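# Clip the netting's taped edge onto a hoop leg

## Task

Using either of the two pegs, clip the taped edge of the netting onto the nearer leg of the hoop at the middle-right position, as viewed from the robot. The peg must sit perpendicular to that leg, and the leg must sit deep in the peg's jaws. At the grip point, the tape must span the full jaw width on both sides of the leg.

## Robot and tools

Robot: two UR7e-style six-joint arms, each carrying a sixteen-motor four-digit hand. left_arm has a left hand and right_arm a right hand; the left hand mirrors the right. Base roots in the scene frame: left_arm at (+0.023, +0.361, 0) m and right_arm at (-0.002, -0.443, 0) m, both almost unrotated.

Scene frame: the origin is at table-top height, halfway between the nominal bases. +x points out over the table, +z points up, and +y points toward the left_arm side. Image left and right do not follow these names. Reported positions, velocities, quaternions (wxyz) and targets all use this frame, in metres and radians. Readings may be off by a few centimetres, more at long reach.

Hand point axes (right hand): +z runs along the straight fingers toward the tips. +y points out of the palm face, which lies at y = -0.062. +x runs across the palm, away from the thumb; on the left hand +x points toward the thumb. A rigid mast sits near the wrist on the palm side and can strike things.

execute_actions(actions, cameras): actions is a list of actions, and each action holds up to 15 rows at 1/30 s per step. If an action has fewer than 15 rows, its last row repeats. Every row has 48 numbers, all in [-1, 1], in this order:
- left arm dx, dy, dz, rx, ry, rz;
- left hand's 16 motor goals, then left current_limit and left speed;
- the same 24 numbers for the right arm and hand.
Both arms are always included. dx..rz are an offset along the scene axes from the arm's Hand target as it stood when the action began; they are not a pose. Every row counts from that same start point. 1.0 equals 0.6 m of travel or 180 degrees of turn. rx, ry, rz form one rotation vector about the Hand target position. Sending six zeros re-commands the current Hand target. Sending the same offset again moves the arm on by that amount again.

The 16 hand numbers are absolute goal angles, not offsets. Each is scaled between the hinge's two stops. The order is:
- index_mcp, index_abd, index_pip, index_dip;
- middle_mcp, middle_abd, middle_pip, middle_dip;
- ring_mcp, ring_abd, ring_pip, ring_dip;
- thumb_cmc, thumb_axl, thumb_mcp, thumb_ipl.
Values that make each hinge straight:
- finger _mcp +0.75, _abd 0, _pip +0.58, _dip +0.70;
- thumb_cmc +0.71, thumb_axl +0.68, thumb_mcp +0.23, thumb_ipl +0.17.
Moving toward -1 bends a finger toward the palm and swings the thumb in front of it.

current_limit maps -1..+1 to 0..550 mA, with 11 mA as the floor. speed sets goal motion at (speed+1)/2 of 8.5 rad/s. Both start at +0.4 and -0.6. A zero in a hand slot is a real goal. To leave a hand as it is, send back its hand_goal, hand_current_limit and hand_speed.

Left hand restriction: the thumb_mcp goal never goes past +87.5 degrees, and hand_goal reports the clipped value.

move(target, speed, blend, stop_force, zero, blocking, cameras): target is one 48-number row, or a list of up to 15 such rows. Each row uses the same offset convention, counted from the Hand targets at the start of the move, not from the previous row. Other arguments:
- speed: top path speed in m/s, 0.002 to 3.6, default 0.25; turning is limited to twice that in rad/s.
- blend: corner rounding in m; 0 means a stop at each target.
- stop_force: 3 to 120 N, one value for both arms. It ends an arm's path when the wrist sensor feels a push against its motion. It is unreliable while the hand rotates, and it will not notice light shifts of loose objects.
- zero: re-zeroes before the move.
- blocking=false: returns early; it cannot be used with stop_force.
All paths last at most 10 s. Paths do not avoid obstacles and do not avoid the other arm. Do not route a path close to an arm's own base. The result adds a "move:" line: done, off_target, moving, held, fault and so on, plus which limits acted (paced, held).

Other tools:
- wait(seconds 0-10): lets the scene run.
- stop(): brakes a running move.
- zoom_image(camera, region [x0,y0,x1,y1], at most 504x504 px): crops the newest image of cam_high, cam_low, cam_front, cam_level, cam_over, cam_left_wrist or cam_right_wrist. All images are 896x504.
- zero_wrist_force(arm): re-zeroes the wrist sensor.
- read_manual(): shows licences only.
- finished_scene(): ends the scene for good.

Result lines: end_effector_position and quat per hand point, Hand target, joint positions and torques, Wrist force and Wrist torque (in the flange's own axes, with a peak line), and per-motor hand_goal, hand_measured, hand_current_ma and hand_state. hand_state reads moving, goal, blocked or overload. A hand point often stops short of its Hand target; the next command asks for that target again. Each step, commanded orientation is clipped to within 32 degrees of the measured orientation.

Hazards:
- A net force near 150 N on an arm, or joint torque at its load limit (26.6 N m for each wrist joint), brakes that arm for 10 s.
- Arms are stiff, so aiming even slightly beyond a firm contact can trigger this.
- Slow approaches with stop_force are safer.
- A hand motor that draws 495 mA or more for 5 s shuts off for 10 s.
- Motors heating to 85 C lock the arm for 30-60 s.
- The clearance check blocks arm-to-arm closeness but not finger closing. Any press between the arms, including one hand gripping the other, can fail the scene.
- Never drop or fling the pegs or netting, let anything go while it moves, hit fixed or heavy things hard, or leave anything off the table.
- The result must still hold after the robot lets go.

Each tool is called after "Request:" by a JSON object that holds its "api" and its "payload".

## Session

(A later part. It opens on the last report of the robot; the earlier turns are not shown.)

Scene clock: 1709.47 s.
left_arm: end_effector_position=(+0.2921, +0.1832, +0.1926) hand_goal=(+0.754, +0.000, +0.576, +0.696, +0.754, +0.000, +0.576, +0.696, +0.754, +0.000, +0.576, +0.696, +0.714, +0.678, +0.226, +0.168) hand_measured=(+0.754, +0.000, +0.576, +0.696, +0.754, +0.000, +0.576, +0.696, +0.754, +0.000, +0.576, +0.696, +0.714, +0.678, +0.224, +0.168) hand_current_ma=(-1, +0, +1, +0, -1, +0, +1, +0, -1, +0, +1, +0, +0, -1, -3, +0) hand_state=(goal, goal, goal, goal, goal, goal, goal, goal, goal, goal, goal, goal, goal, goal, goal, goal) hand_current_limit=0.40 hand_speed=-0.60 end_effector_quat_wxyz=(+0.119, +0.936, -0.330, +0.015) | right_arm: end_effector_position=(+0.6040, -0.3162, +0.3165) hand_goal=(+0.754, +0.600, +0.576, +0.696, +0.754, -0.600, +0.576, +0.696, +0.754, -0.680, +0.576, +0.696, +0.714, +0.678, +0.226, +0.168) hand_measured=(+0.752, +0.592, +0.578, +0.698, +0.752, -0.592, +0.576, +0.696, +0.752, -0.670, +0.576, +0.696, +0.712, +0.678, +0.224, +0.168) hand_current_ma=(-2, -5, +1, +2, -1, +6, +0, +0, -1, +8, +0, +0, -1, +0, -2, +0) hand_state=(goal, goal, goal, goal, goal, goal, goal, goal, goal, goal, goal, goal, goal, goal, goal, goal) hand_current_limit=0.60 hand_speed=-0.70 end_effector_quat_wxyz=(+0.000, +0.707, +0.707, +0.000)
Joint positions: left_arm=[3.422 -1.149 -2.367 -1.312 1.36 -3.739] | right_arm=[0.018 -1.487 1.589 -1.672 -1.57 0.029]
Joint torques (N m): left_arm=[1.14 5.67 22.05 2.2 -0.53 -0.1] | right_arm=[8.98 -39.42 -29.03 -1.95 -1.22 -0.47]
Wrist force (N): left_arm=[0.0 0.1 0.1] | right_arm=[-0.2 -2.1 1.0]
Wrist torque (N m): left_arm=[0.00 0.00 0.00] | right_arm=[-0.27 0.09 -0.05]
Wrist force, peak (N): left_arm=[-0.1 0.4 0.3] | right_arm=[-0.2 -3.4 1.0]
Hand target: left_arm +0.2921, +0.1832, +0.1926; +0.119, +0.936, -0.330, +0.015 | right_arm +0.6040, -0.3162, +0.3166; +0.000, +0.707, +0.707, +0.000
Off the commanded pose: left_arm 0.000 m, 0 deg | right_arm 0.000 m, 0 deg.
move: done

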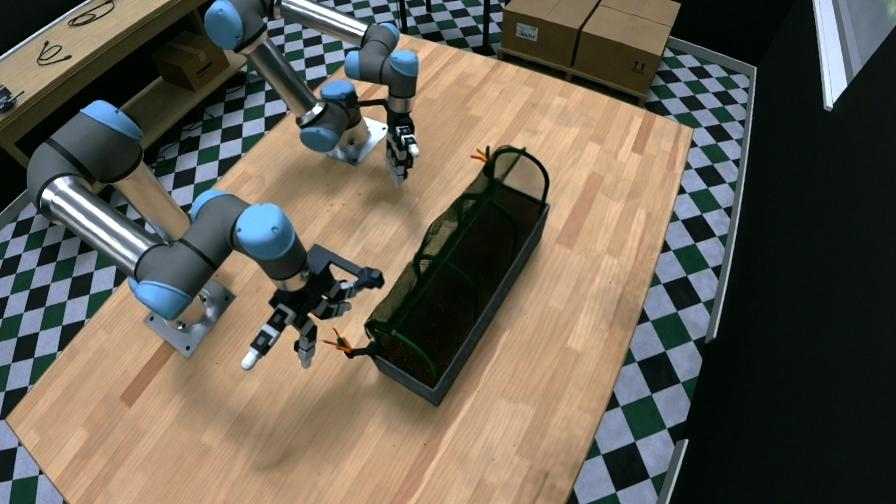

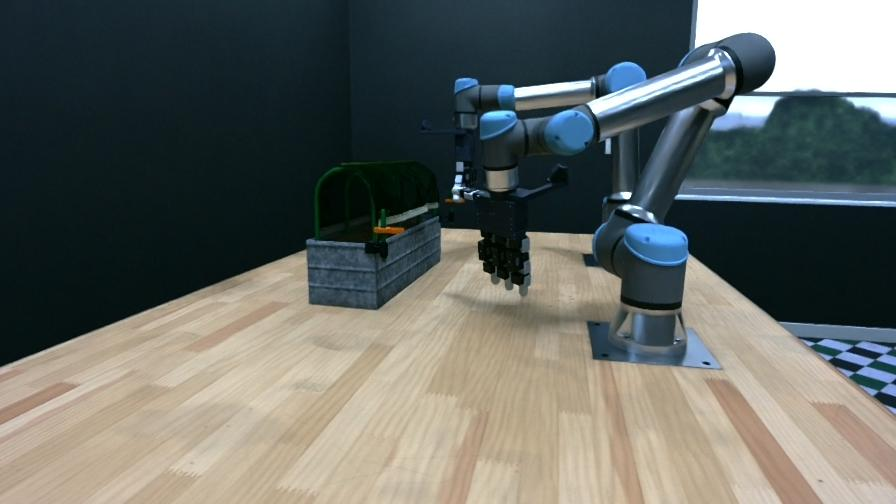

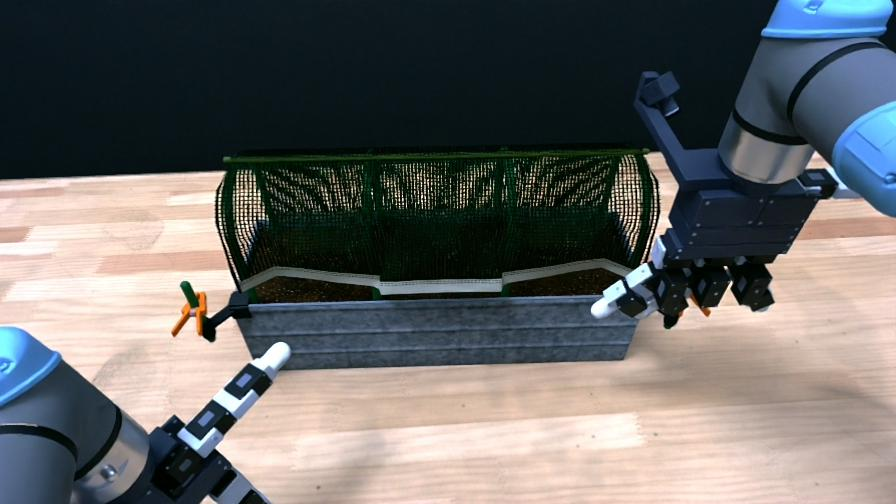

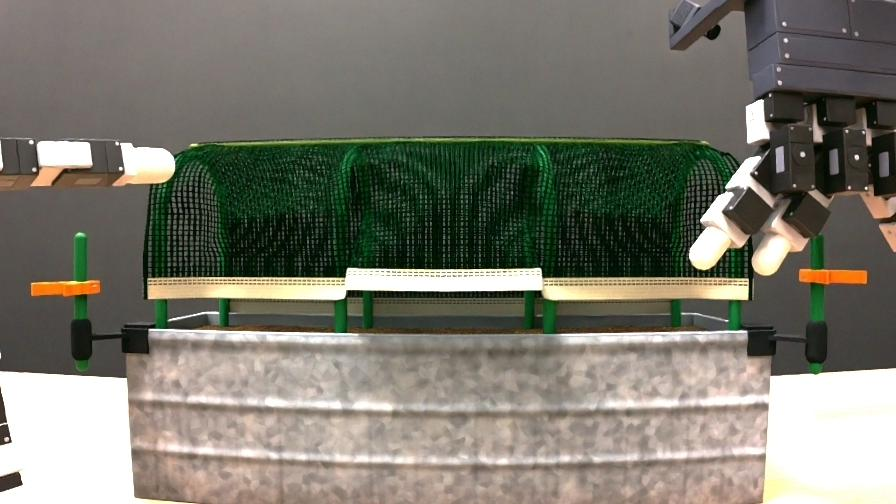

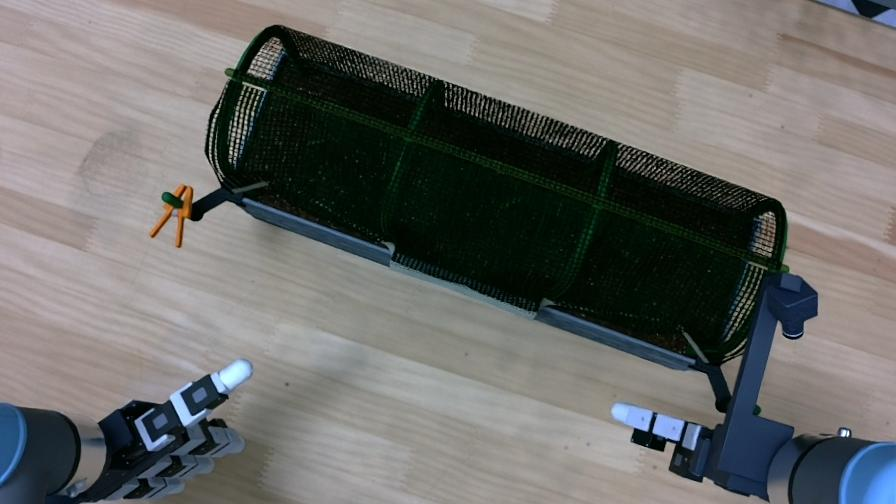

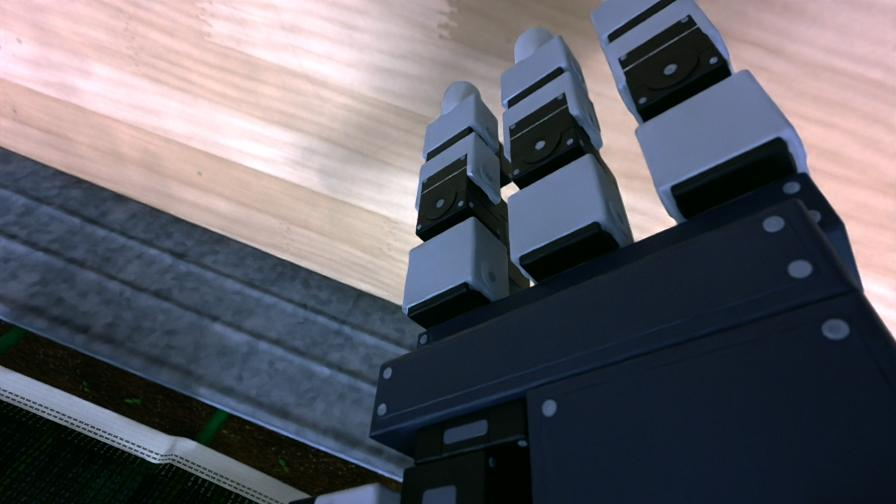

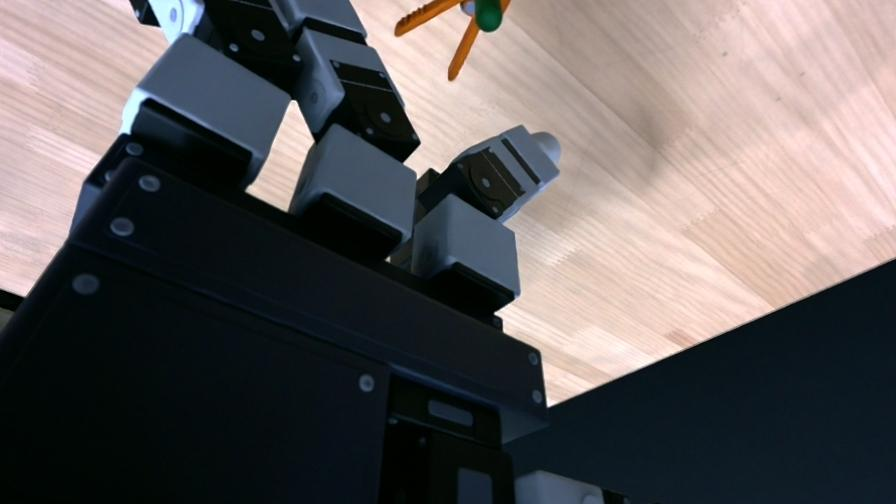

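Request:
{"api": "move", "payload": {"target": [0,0,0,0,0,0,0.754,0,0.576,0.696,0.754,0,0.576,0.696,0.754,0,0.576,0.696,0.714,0.678,0.226,0.168,0.4,-0.6,0.0083,0,-0.085,0,0,0,0.754,0.6,0.576,0.696,0.754,-0.6,0.576,0.696,0.754,-0.68,0.576,0.696,0.714,0.678,0.226,0.168,0.6,-0.7], "speed": 0.06, "cameras": ["all"]}}

Request:
{"api": "zoom_image", "payload": {"camera": "cam_level", "region": [700, 160, 896, 360]}}

Request:
{"api": "zoom_image", "payload": {"camera": "cam_low", "region": [420, 160, 500, 230]}}

Request:
{"api": "zoom_image", "payload": {"camera": "cam_front", "region": [600, 240, 780, 380]}}

Request:
{"api": "zoom_image", "payload": {"camera": "cam_right_wrist", "region": [250, 0, 650, 260]}}

Scene clock: 1740.53 s.
left_arm: end_effector_position=(+0.2921, +0.1832, +0.1926) hand_goal=(+0.754, +0.000, +0.576, +0.696, +0.754, +0.000, +0.576, +0.696, +0.754, +0.000, +0.576, +0.696, +0.714, +0.678, +0.226, +0.168) hand_measured=(+0.754, +0.000, +0.576, +0.696, +0.754, +0.000, +0.576, +0.696, +0.754, +0.000, +0.576, +0.696, +0.714, +0.678, +0.224, +0.168) hand_current_ma=(-1, +0, +1, +0, -1, +0, +1, +0, -1, +0, +1, +0, +0, -1, -3, +0) hand_state=(goal, goal, goal, goal, goal, goal, goal, goal, goal, goal, goal, goal, goal, goal, goal, goal) hand_current_limit=0.40 hand_speed=-0.60 end_effector_quat_wxyz=(+0.119, +0.936, -0.330, +0.015) | right_arm: end_effector_position=(+0.6090, -0.3162, +0.2654) hand_goal=(+0.754, +0.600, +0.576, +0.696, +0.754, -0.600, +0.576, +0.696, +0.754, -0.680, +0.576, +0.696, +0.714, +0.678, +0.226, +0.168) hand_measured=(+0.752, +0.592, +0.578, +0.698, +0.752, -0.592, +0.576, +0.696, +0.752, -0.670, +0.576, +0.696, +0.712, +0.678, +0.224, +0.168) hand_current_ma=(-2, -5, +1, +2, -1, +6, +0, +0, -1, +8, +0, +0, -1, +0, -2, +0) hand_state=(goal, goal, goal, goal, goal, goal, goal, goal, goal, goal, goal, goal, goal, goal, goal, goal) hand_current_limit=0.60 hand_speed=-0.70 end_effector_quat_wxyz=(+0.000, +0.707, +0.707, +0.000)
Joint positions: left_arm=[3.422 -1.149 -2.367 -1.312 1.36 -3.739] | right_arm=[0.017 -1.456 1.687 -1.801 -1.57 0.029]
Joint torques (N m): left_arm=[0.78 5.81 22.3 2.29 -0.63 -0.3] | right_arm=[-11.53 -40.38 -35.34 -0.72 -1.08 -1.79]
Wrist force (N): left_arm=[0.0 0.2 0.2] | right_arm=[-0.4 -2.0 1.2]
Wrist torque (N m): left_arm=[0.01 0.01 -0.01] | right_arm=[-0.27 0.10 -0.06]
Wrist force, peak (N): left_arm=[-0.3 0.3 0.3] | right_arm=[-0.1 -2.4 1.3]
Hand target: left_arm +0.2921, +0.1832, +0.1926; +0.119, +0.936, -0.330, +0.015 | right_arm +0.6090, -0.3162, +0.2656; +0.000, +0.707, +0.707, +0.000
Off the commanded pose: left_arm 0.000 m, 0 deg | right_arm 0.000 m, 0 deg.
move: done

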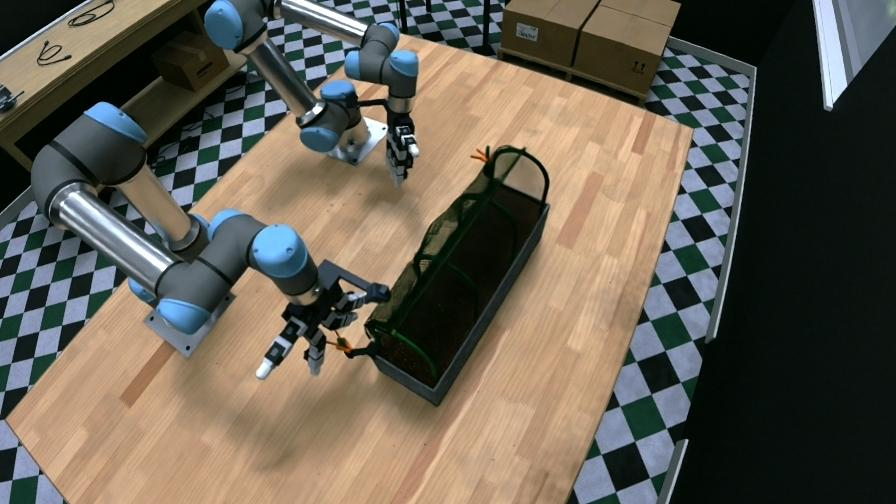

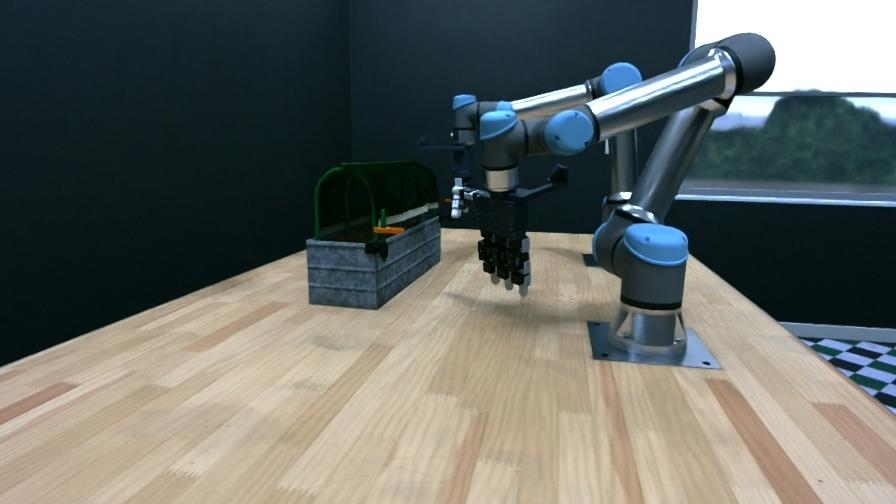

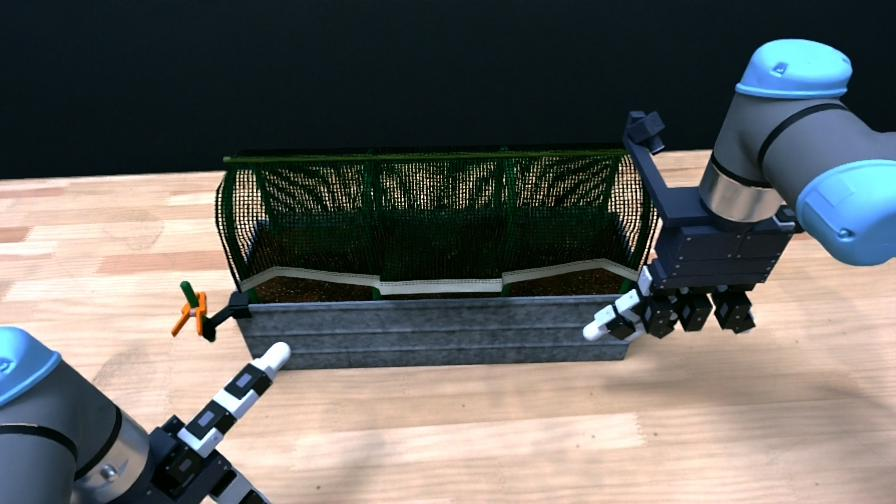

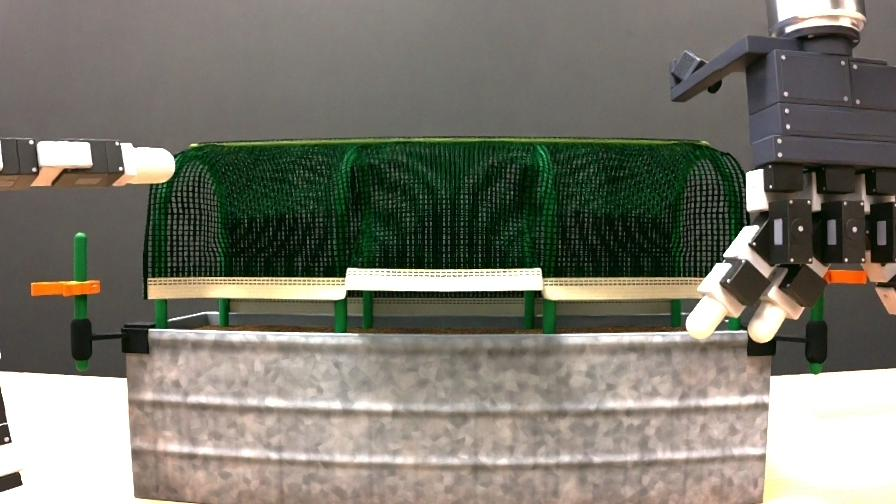

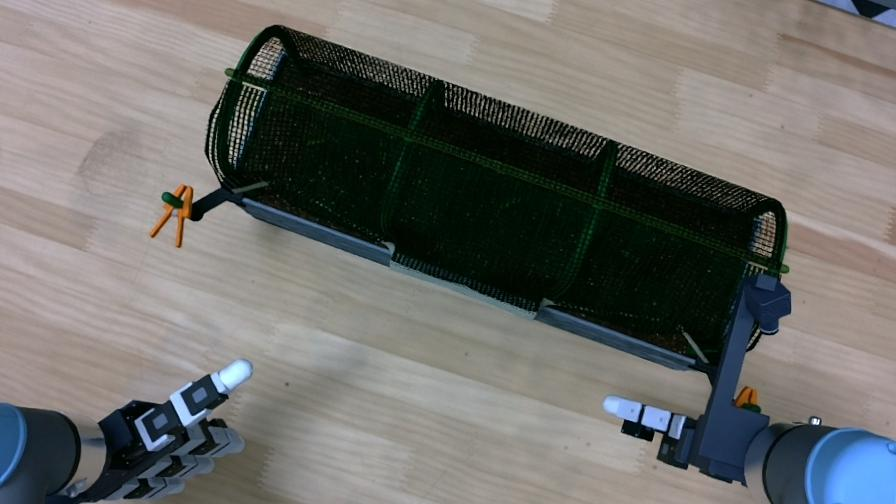

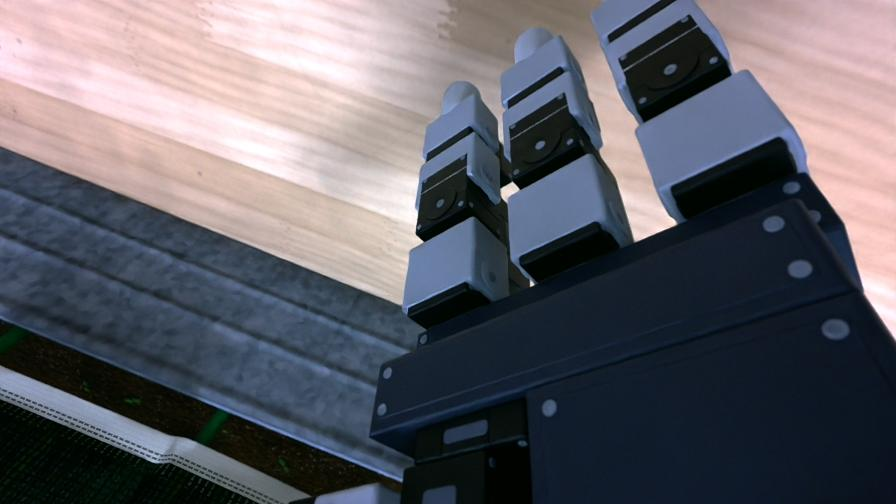

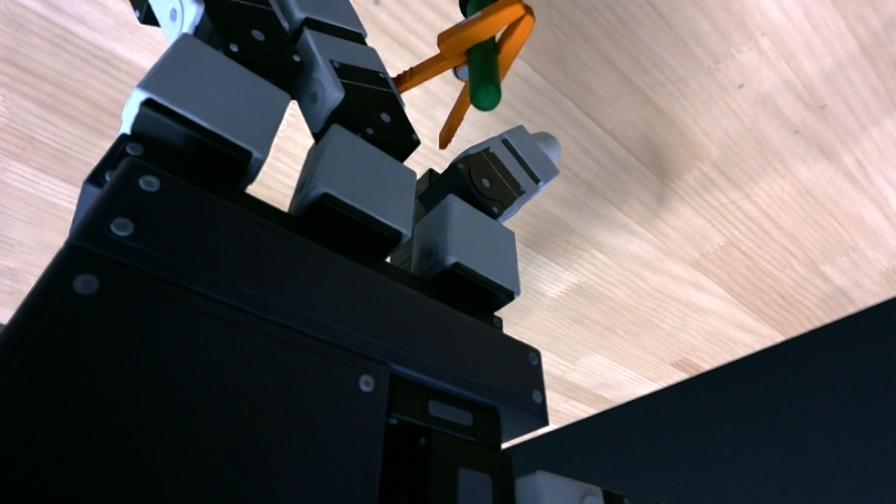

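Scaled by 2.520.

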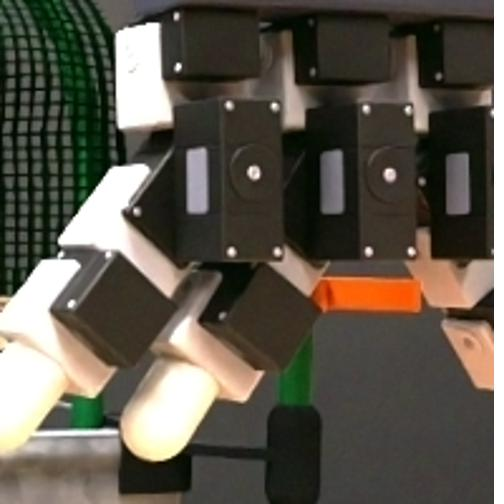

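Scaled by 6.300.

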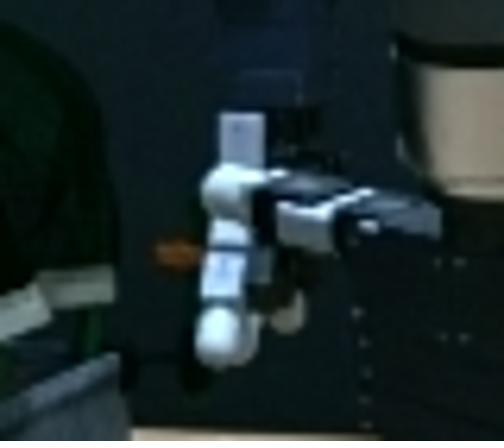

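Scaled by 2.800.

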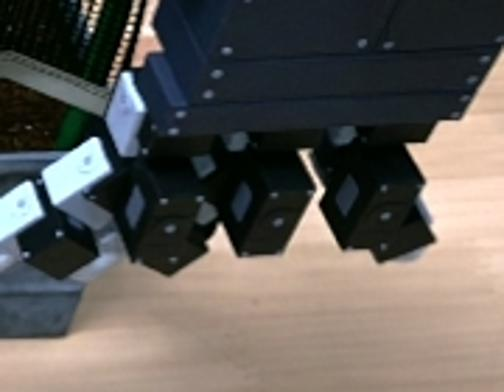

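Scaled by 1.260.

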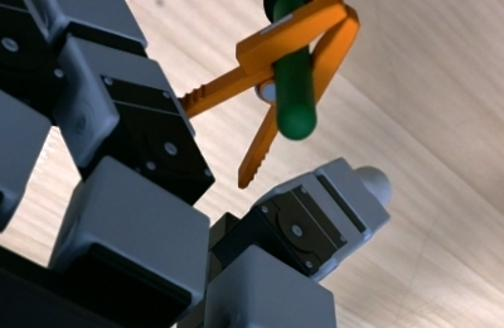

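Request:
{"api": "move", "payload": {"target": [0,0,0,0,0,0,0.754,0,0.576,0.696,0.754,0,0.576,0.696,0.754,0,0.576,0.696,0.714,0.678,0.226,0.168,0.4,-0.6,0,0,0,0,0,0,0.754,0.40,0.576,0.696,0.754,-0.40,0.576,0.696,0.754,-0.66,0.576,0.696,0.714,0.678,0.226,0.168,0.6,-0.9], "speed": 0.06, "cameras": ["cam_right_wrist","cam_level"]}}

Request:
{"api": "zoom_image", "payload": {"camera": "cam_right_wrist", "region": [250, 0, 650, 260]}}

Request:
{"api": "zoom_image", "payload": {"camera": "cam_level", "region": [750, 200, 896, 360]}}

Scene clock: 1759.73 s.
left_arm: end_effector_position=(+0.2921, +0.1832, +0.1926) hand_goal=(+0.754, +0.000, +0.576, +0.696, +0.754, +0.000, +0.576, +0.696, +0.754, +0.000, +0.576, +0.696, +0.714, +0.678, +0.226, +0.168) hand_measured=(+0.754, +0.000, +0.576, +0.696, +0.754, +0.000, +0.576, +0.696, +0.754, +0.000, +0.576, +0.696, +0.714, +0.678, +0.224, +0.168) hand_current_ma=(-1, +0, +1, +0, -1, +0, +1, +0, -1, +0, +1, +0, +0, -1, -3, +0) hand_state=(goal, goal, goal, goal, goal, goal, goal, goal, goal, goal, goal, goal, goal, goal, goal, goal) hand_current_limit=0.40 hand_speed=-0.60 end_effector_quat_wxyz=(+0.119, +0.936, -0.330, +0.015) | right_arm: end_effector_position=(+0.6090, -0.3162, +0.2656) hand_goal=(+0.754, +0.400, +0.576, +0.696, +0.754, -0.400, +0.576, +0.696, +0.754, -0.660, +0.576, +0.696, +0.714, +0.678, +0.226, +0.168) hand_measured=(+0.752, +0.402, +0.578, +0.698, +0.754, -0.418, +0.576, +0.696, +0.752, -0.660, +0.576, +0.696, +0.712, +0.678, +0.224, +0.168) hand_current_ma=(-2, +0, +1, +2, +0, -19, +0, +0, -1, +0, +0, +0, -1, +0, -2, +0) hand_state=(goal, goal, goal, goal, goal, goal, goal, goal, goal, goal, goal, goal, goal, goal, goal, goal) hand_current_limit=0.60 hand_speed=-0.90 end_effector_quat_wxyz=(+0.000, +0.707, +0.707, +0.000)
Joint positions: left_arm=[3.422 -1.149 -2.367 -1.312 1.36 -3.739] | right_arm=[0.017 -1.456 1.687 -1.801 -1.57 0.029]
Joint torques (N m): left_arm=[1.58 5.66 22.28 2.3 -0.51 -0.15] | right_arm=[-7.96 -37.9 -36.12 -3.35 -1.1 -0.94]
Wrist force (N): left_arm=[-0.1 0.1 0.3] | right_arm=[0.9 -2.5 0.9]
Wrist torque (N m): left_arm=[-0.01 0.02 -0.01] | right_arm=[-0.25 0.21 0.03]
Wrist force, peak (N): left_arm=[-0.1 0.5 0.2] | right_arm=[1.4 -2.7 0.4]
Hand target: left_arm +0.2921, +0.1832, +0.1926; +0.119, +0.936, -0.330, +0.015 | right_arm +0.6090, -0.3162, +0.2656; +0.000, +0.707, +0.707, +0.000
Off the commanded pose: left_arm 0.000 m, 0 deg | right_arm 0.000 m, 0 deg.
move: done
Images, in order (width x height): cam_level 896x504, cam_right_wrist 896x504.

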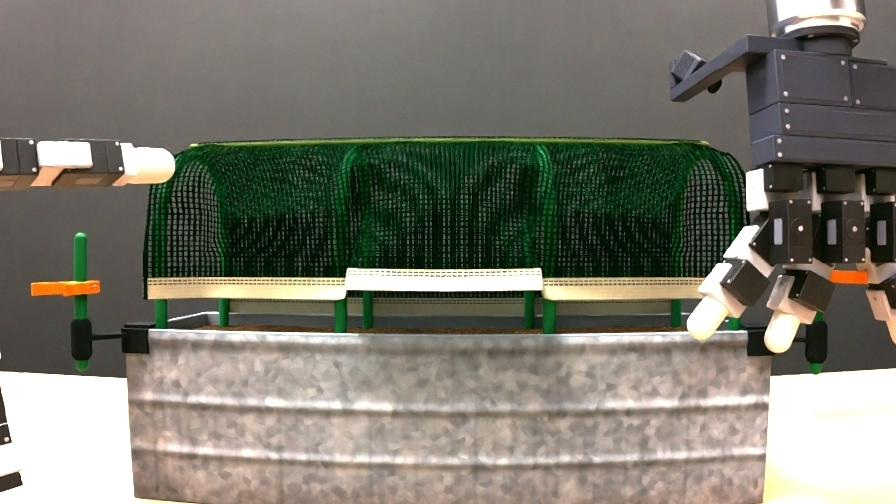

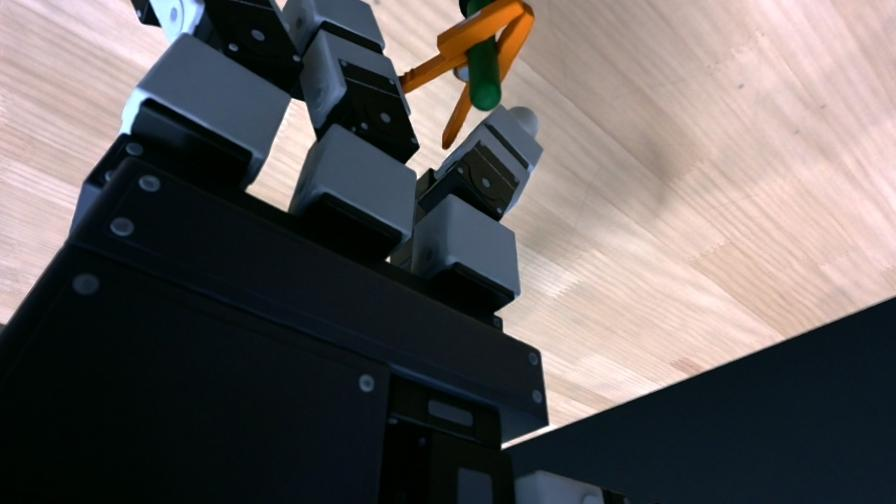

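Scaled by 1.260.

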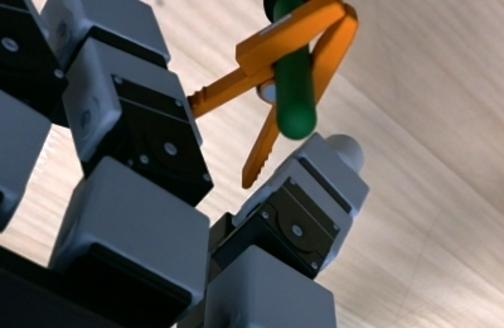

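Scaled by 3.150.

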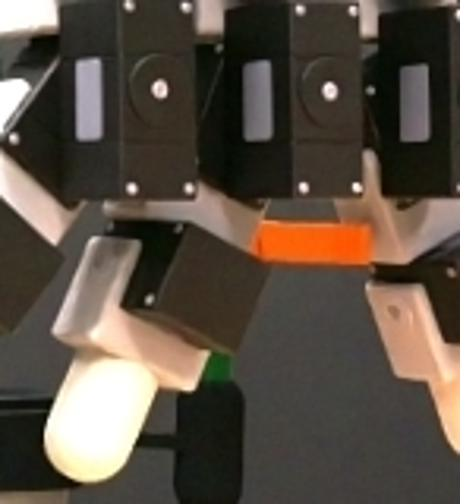

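Request:
{"api": "move", "payload": {"target": [[0,0,0,0,0,0,0.754,0,0.576,0.696,0.754,0,0.576,0.696,0.754,0,0.576,0.696,0.714,0.678,0.226,0.168,0.4,-0.6,0,0.0025,0,0,0,0,0.754,0.40,0.576,0.696,0.754,-0.40,0.576,0.696,0.754,-0.66,0.576,0.696,0.714,0.678,0.226,0.168,0.6,-0.9],[0,0,0,0,0,0,0.754,0,0.576,0.696,0.754,0,0.576,0.696,0.754,0,0.576,0.696,0.714,0.678,0.226,0.168,0.4,-0.6,0,0.0025,0,0,0,0,0.754,0.30,0.576,0.696,0.754,-0.30,0.576,0.696,0.754,-0.66,0.576,0.696,0.714,0.678,0.226,0.168,0.7,-0.9]], "speed": 0.06, "cameras": ["cam_right_wrist","cam_level","cam_over"]}}

Request:
{"api": "zoom_image", "payload": {"camera": "cam_right_wrist", "region": [250, 0, 650, 260]}}

Request:
{"api": "zoom_image", "payload": {"camera": "cam_level", "region": [750, 200, 896, 360]}}

Scene clock: 1779.93 s.
left_arm: end_effector_position=(+0.2921, +0.1832, +0.1926) hand_goal=(+0.754, +0.000, +0.576, +0.696, +0.754, +0.000, +0.576, +0.696, +0.754, +0.000, +0.576, +0.696, +0.714, +0.678, +0.226, +0.168) hand_measured=(+0.754, +0.000, +0.576, +0.696, +0.754, +0.000, +0.576, +0.696, +0.754, +0.000, +0.576, +0.696, +0.714, +0.678, +0.224, +0.168) hand_current_ma=(-1, +0, +1, +0, -1, +0, +1, +0, -1, +0, +1, +0, +0, -1, -3, +0) hand_state=(goal, goal, goal, goal, goal, goal, goal, goal, goal, goal, goal, goal, goal, goal, goal, goal) hand_current_limit=0.40 hand_speed=-0.60 end_effector_quat_wxyz=(+0.119, +0.936, -0.330, +0.015) | right_arm: end_effector_position=(+0.6090, -0.3147, +0.2656) hand_goal=(+0.754, +0.300, +0.576, +0.696, +0.754, -0.300, +0.576, +0.696, +0.754, -0.660, +0.576, +0.696, +0.714, +0.678, +0.226, +0.168) hand_measured=(+0.752, +0.326, +0.578, +0.698, +0.754, -0.342, +0.576, +0.696, +0.752, -0.660, +0.576, +0.696, +0.712, +0.678, +0.224, +0.168) hand_current_ma=(-1, +32, +1, +2, +0, -65, +0, +0, -1, +0, +0, +0, -1, +0, -2, +0) hand_state=(goal, blocked, goal, goal, goal, blocked, goal, goal, goal, goal, goal, goal, goal, goal, goal, goal) hand_current_limit=0.70 hand_speed=-0.90 end_effector_quat_wxyz=(+0.000, +0.707, +0.707, +0.000)
Joint positions: left_arm=[3.422 -1.149 -2.367 -1.312 1.36 -3.739] | right_arm=[0.02 -1.455 1.685 -1.801 -1.57 0.032]
Joint torques (N m): left_arm=[1.36 5.66 22.23 2.23 -0.59 -0.19] | right_arm=[4.76 -20.93 -31.69 -0.92 -1.18 -0.61]
Wrist force (N): left_arm=[-0.3 0.2 0.1] | right_arm=[0.6 -2.2 0.0]
Wrist torque (N m): left_arm=[0.01 0.04 -0.02] | right_arm=[-0.12 0.21 -0.19]
Wrist force, peak (N): left_arm=[-0.1 0.4 0.0] | right_arm=[1.1 -2.9 1.1]
Hand target: left_arm +0.2921, +0.1832, +0.1926; +0.119, +0.936, -0.330, +0.015 | right_arm +0.6090, -0.3147, +0.2656; +0.000, +0.707, +0.707, +0.000
Off the commanded pose: left_arm 0.000 m, 0 deg | right_arm 0.000 m, 0 deg.
move: done
Images, in order (width x height): cam_level 896x504, cam_over 896x504, cam_right_wrist 896x504.

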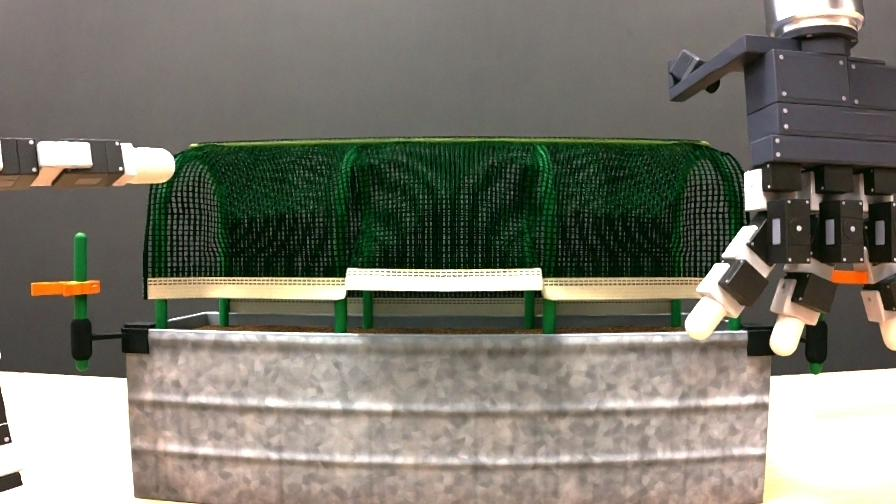

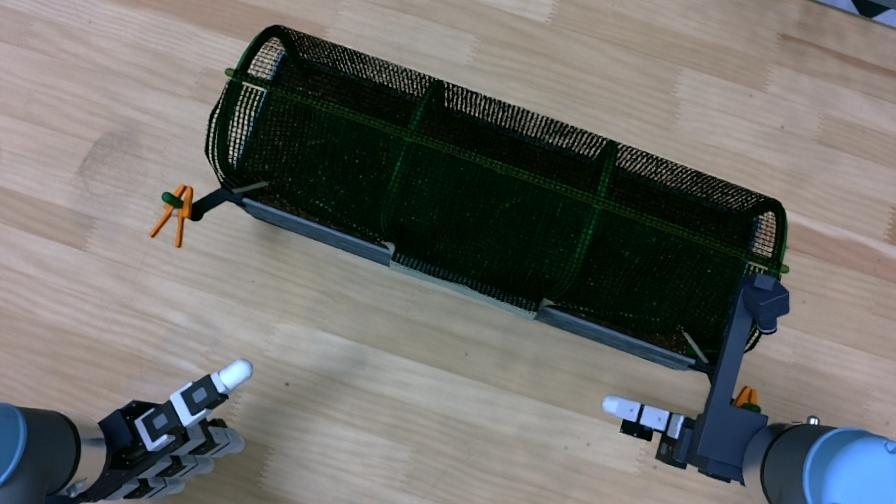

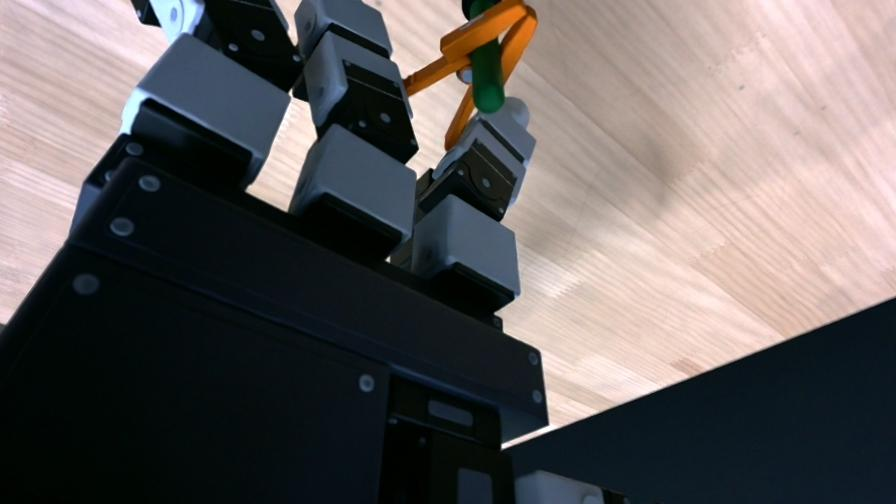

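Scaled by 1.260.

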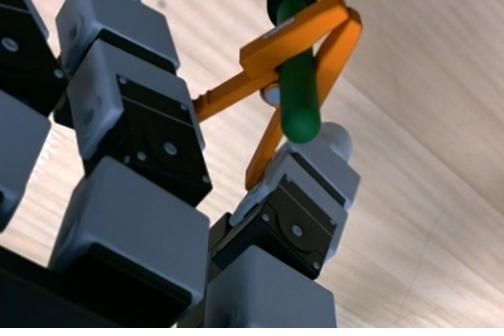

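Scaled by 3.150.

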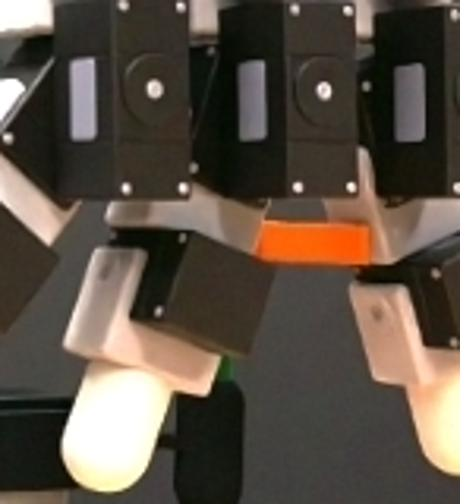

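Request:
{"api": "move", "payload": {"target": [0,0,0,0,0,0,0.754,0,0.576,0.696,0.754,0,0.576,0.696,0.754,0,0.576,0.696,0.714,0.678,0.226,0.168,0.4,-0.6,0,0,0,0,0,0,0.754,0.15,0.576,0.696,0.754,-0.15,0.576,0.696,0.754,-0.66,0.576,0.696,0.714,0.678,0.226,0.168,0.75,-0.9], "speed": 0.06, "cameras": ["cam_right_wrist","cam_level","cam_over"]}}

Request:
{"api": "zoom_image", "payload": {"camera": "cam_right_wrist", "region": [250, 0, 650, 260]}}

Request:
{"api": "zoom_image", "payload": {"camera": "cam_level", "region": [750, 200, 896, 360]}}

Scene clock: 1801.30 s.
left_arm: end_effector_position=(+0.2921, +0.1832, +0.1926) hand_goal=(+0.754, +0.000, +0.576, +0.696, +0.754, +0.000, +0.576, +0.696, +0.754, +0.000, +0.576, +0.696, +0.714, +0.678, +0.226, +0.168) hand_measured=(+0.754, +0.000, +0.576, +0.696, +0.754, +0.000, +0.576, +0.696, +0.754, +0.000, +0.576, +0.696, +0.714, +0.678, +0.224, +0.168) hand_current_ma=(-1, +0, +1, +0, -1, +0, +1, +0, -1, +0, +1, +0, +0, -1, -3, +0) hand_state=(goal, goal, goal, goal, goal, goal, goal, goal, goal, goal, goal, goal, goal, goal, goal, goal) hand_current_limit=0.40 hand_speed=-0.60 end_effector_quat_wxyz=(+0.119, +0.936, -0.330, +0.015) | right_arm: end_effector_position=(+0.6090, -0.3147, +0.2655) hand_goal=(+0.754, +0.150, +0.576, +0.696, +0.754, -0.150, +0.576, +0.696, +0.754, -0.660, +0.576, +0.696, +0.714, +0.678, +0.226, +0.168) hand_measured=(+0.760, +0.254, +0.578, +0.698, +0.766, -0.260, +0.576, +0.696, +0.752, -0.660, +0.576, +0.696, +0.712, +0.678, +0.224, +0.168) hand_current_ma=(+5, +246, +1, +2, +15, -268, +0, +0, -1, +0, +0, +0, -1, +0, -2, +0) hand_state=(goal, blocked, goal, goal, goal, blocked, goal, goal, goal, goal, goal, goal, goal, goal, goal, goal) hand_current_limit=0.75 hand_speed=-0.90 end_effector_quat_wxyz=(+0.000, +0.707, +0.707, +0.000)
Joint positions: left_arm=[3.422 -1.149 -2.367 -1.312 1.36 -3.739] | right_arm=[0.02 -1.455 1.685 -1.801 -1.57 0.032]
Joint torques (N m): left_arm=[1.3 6.13 22 2.33 -0.5 -0.1] | right_arm=[-11.64 -21.33 -20.9 -3.67 -0.86 -1.3]
Wrist force (N): left_arm=[0.1 0.3 0.1] | right_arm=[-0.3 -4.1 1.1]
Wrist torque (N m): left_arm=[0.03 -0.01 0.00] | right_arm=[-0.18 0.13 -0.27]
Wrist force, peak (N): left_arm=[-0.2 0.4 0.2] | right_arm=[-0.1 -4.7 1.0]
Hand target: left_arm +0.2921, +0.1832, +0.1926; +0.119, +0.936, -0.330, +0.015 | right_arm +0.6090, -0.3147, +0.2656; +0.000, +0.707, +0.707, +0.000
Off the commanded pose: left_arm 0.000 m, 0 deg | right_arm 0.000 m, 0 deg.
move: done
Images, in order (width x height): cam_level 896x504, cam_over 896x504, cam_right_wrist 896x504.

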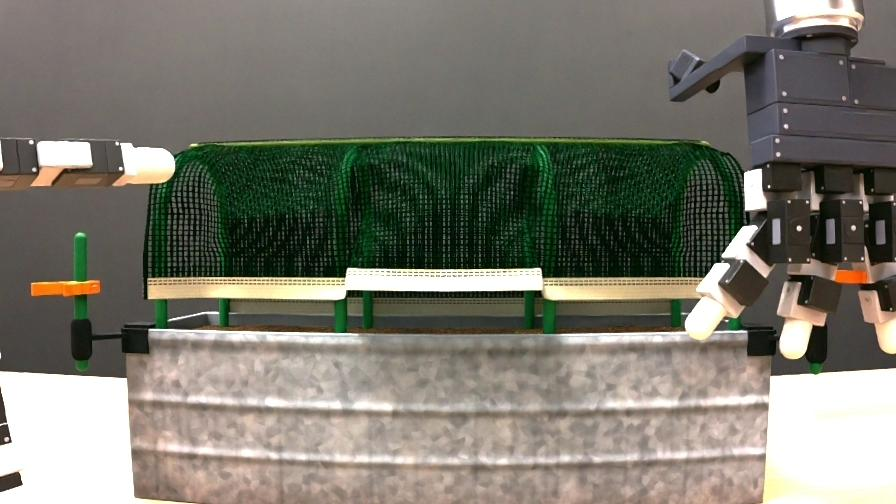

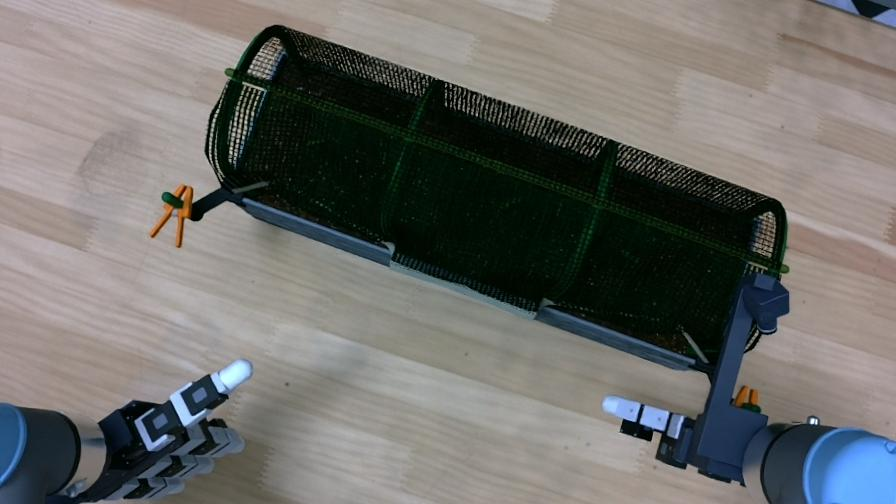

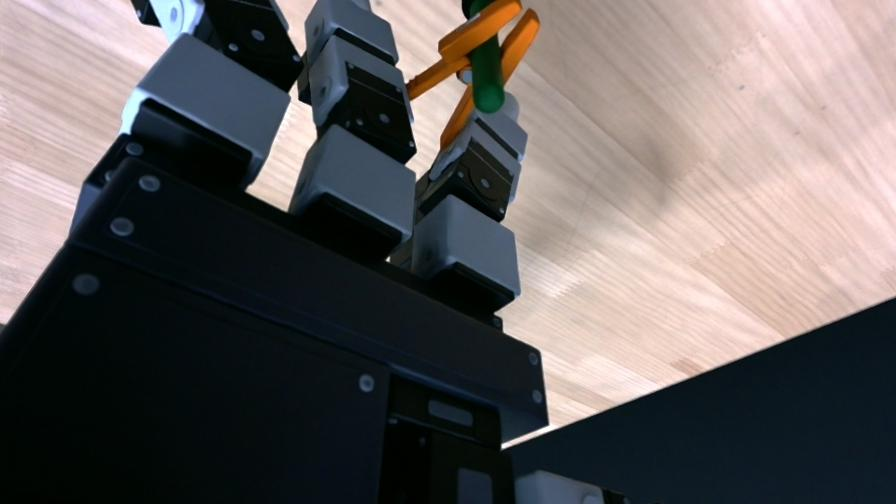

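Scaled by 1.260.

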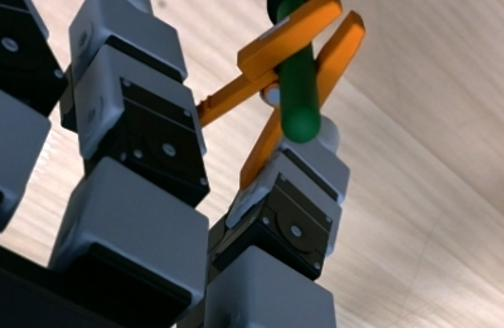

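Scaled by 3.150.

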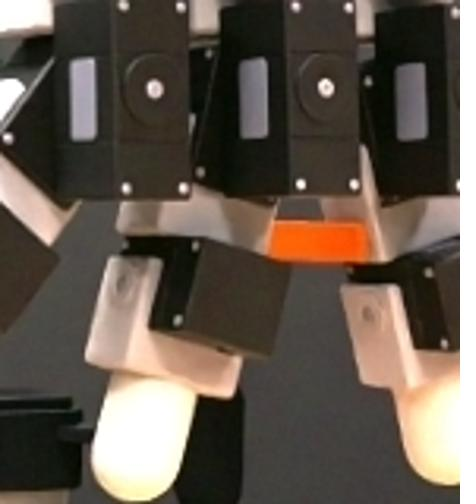

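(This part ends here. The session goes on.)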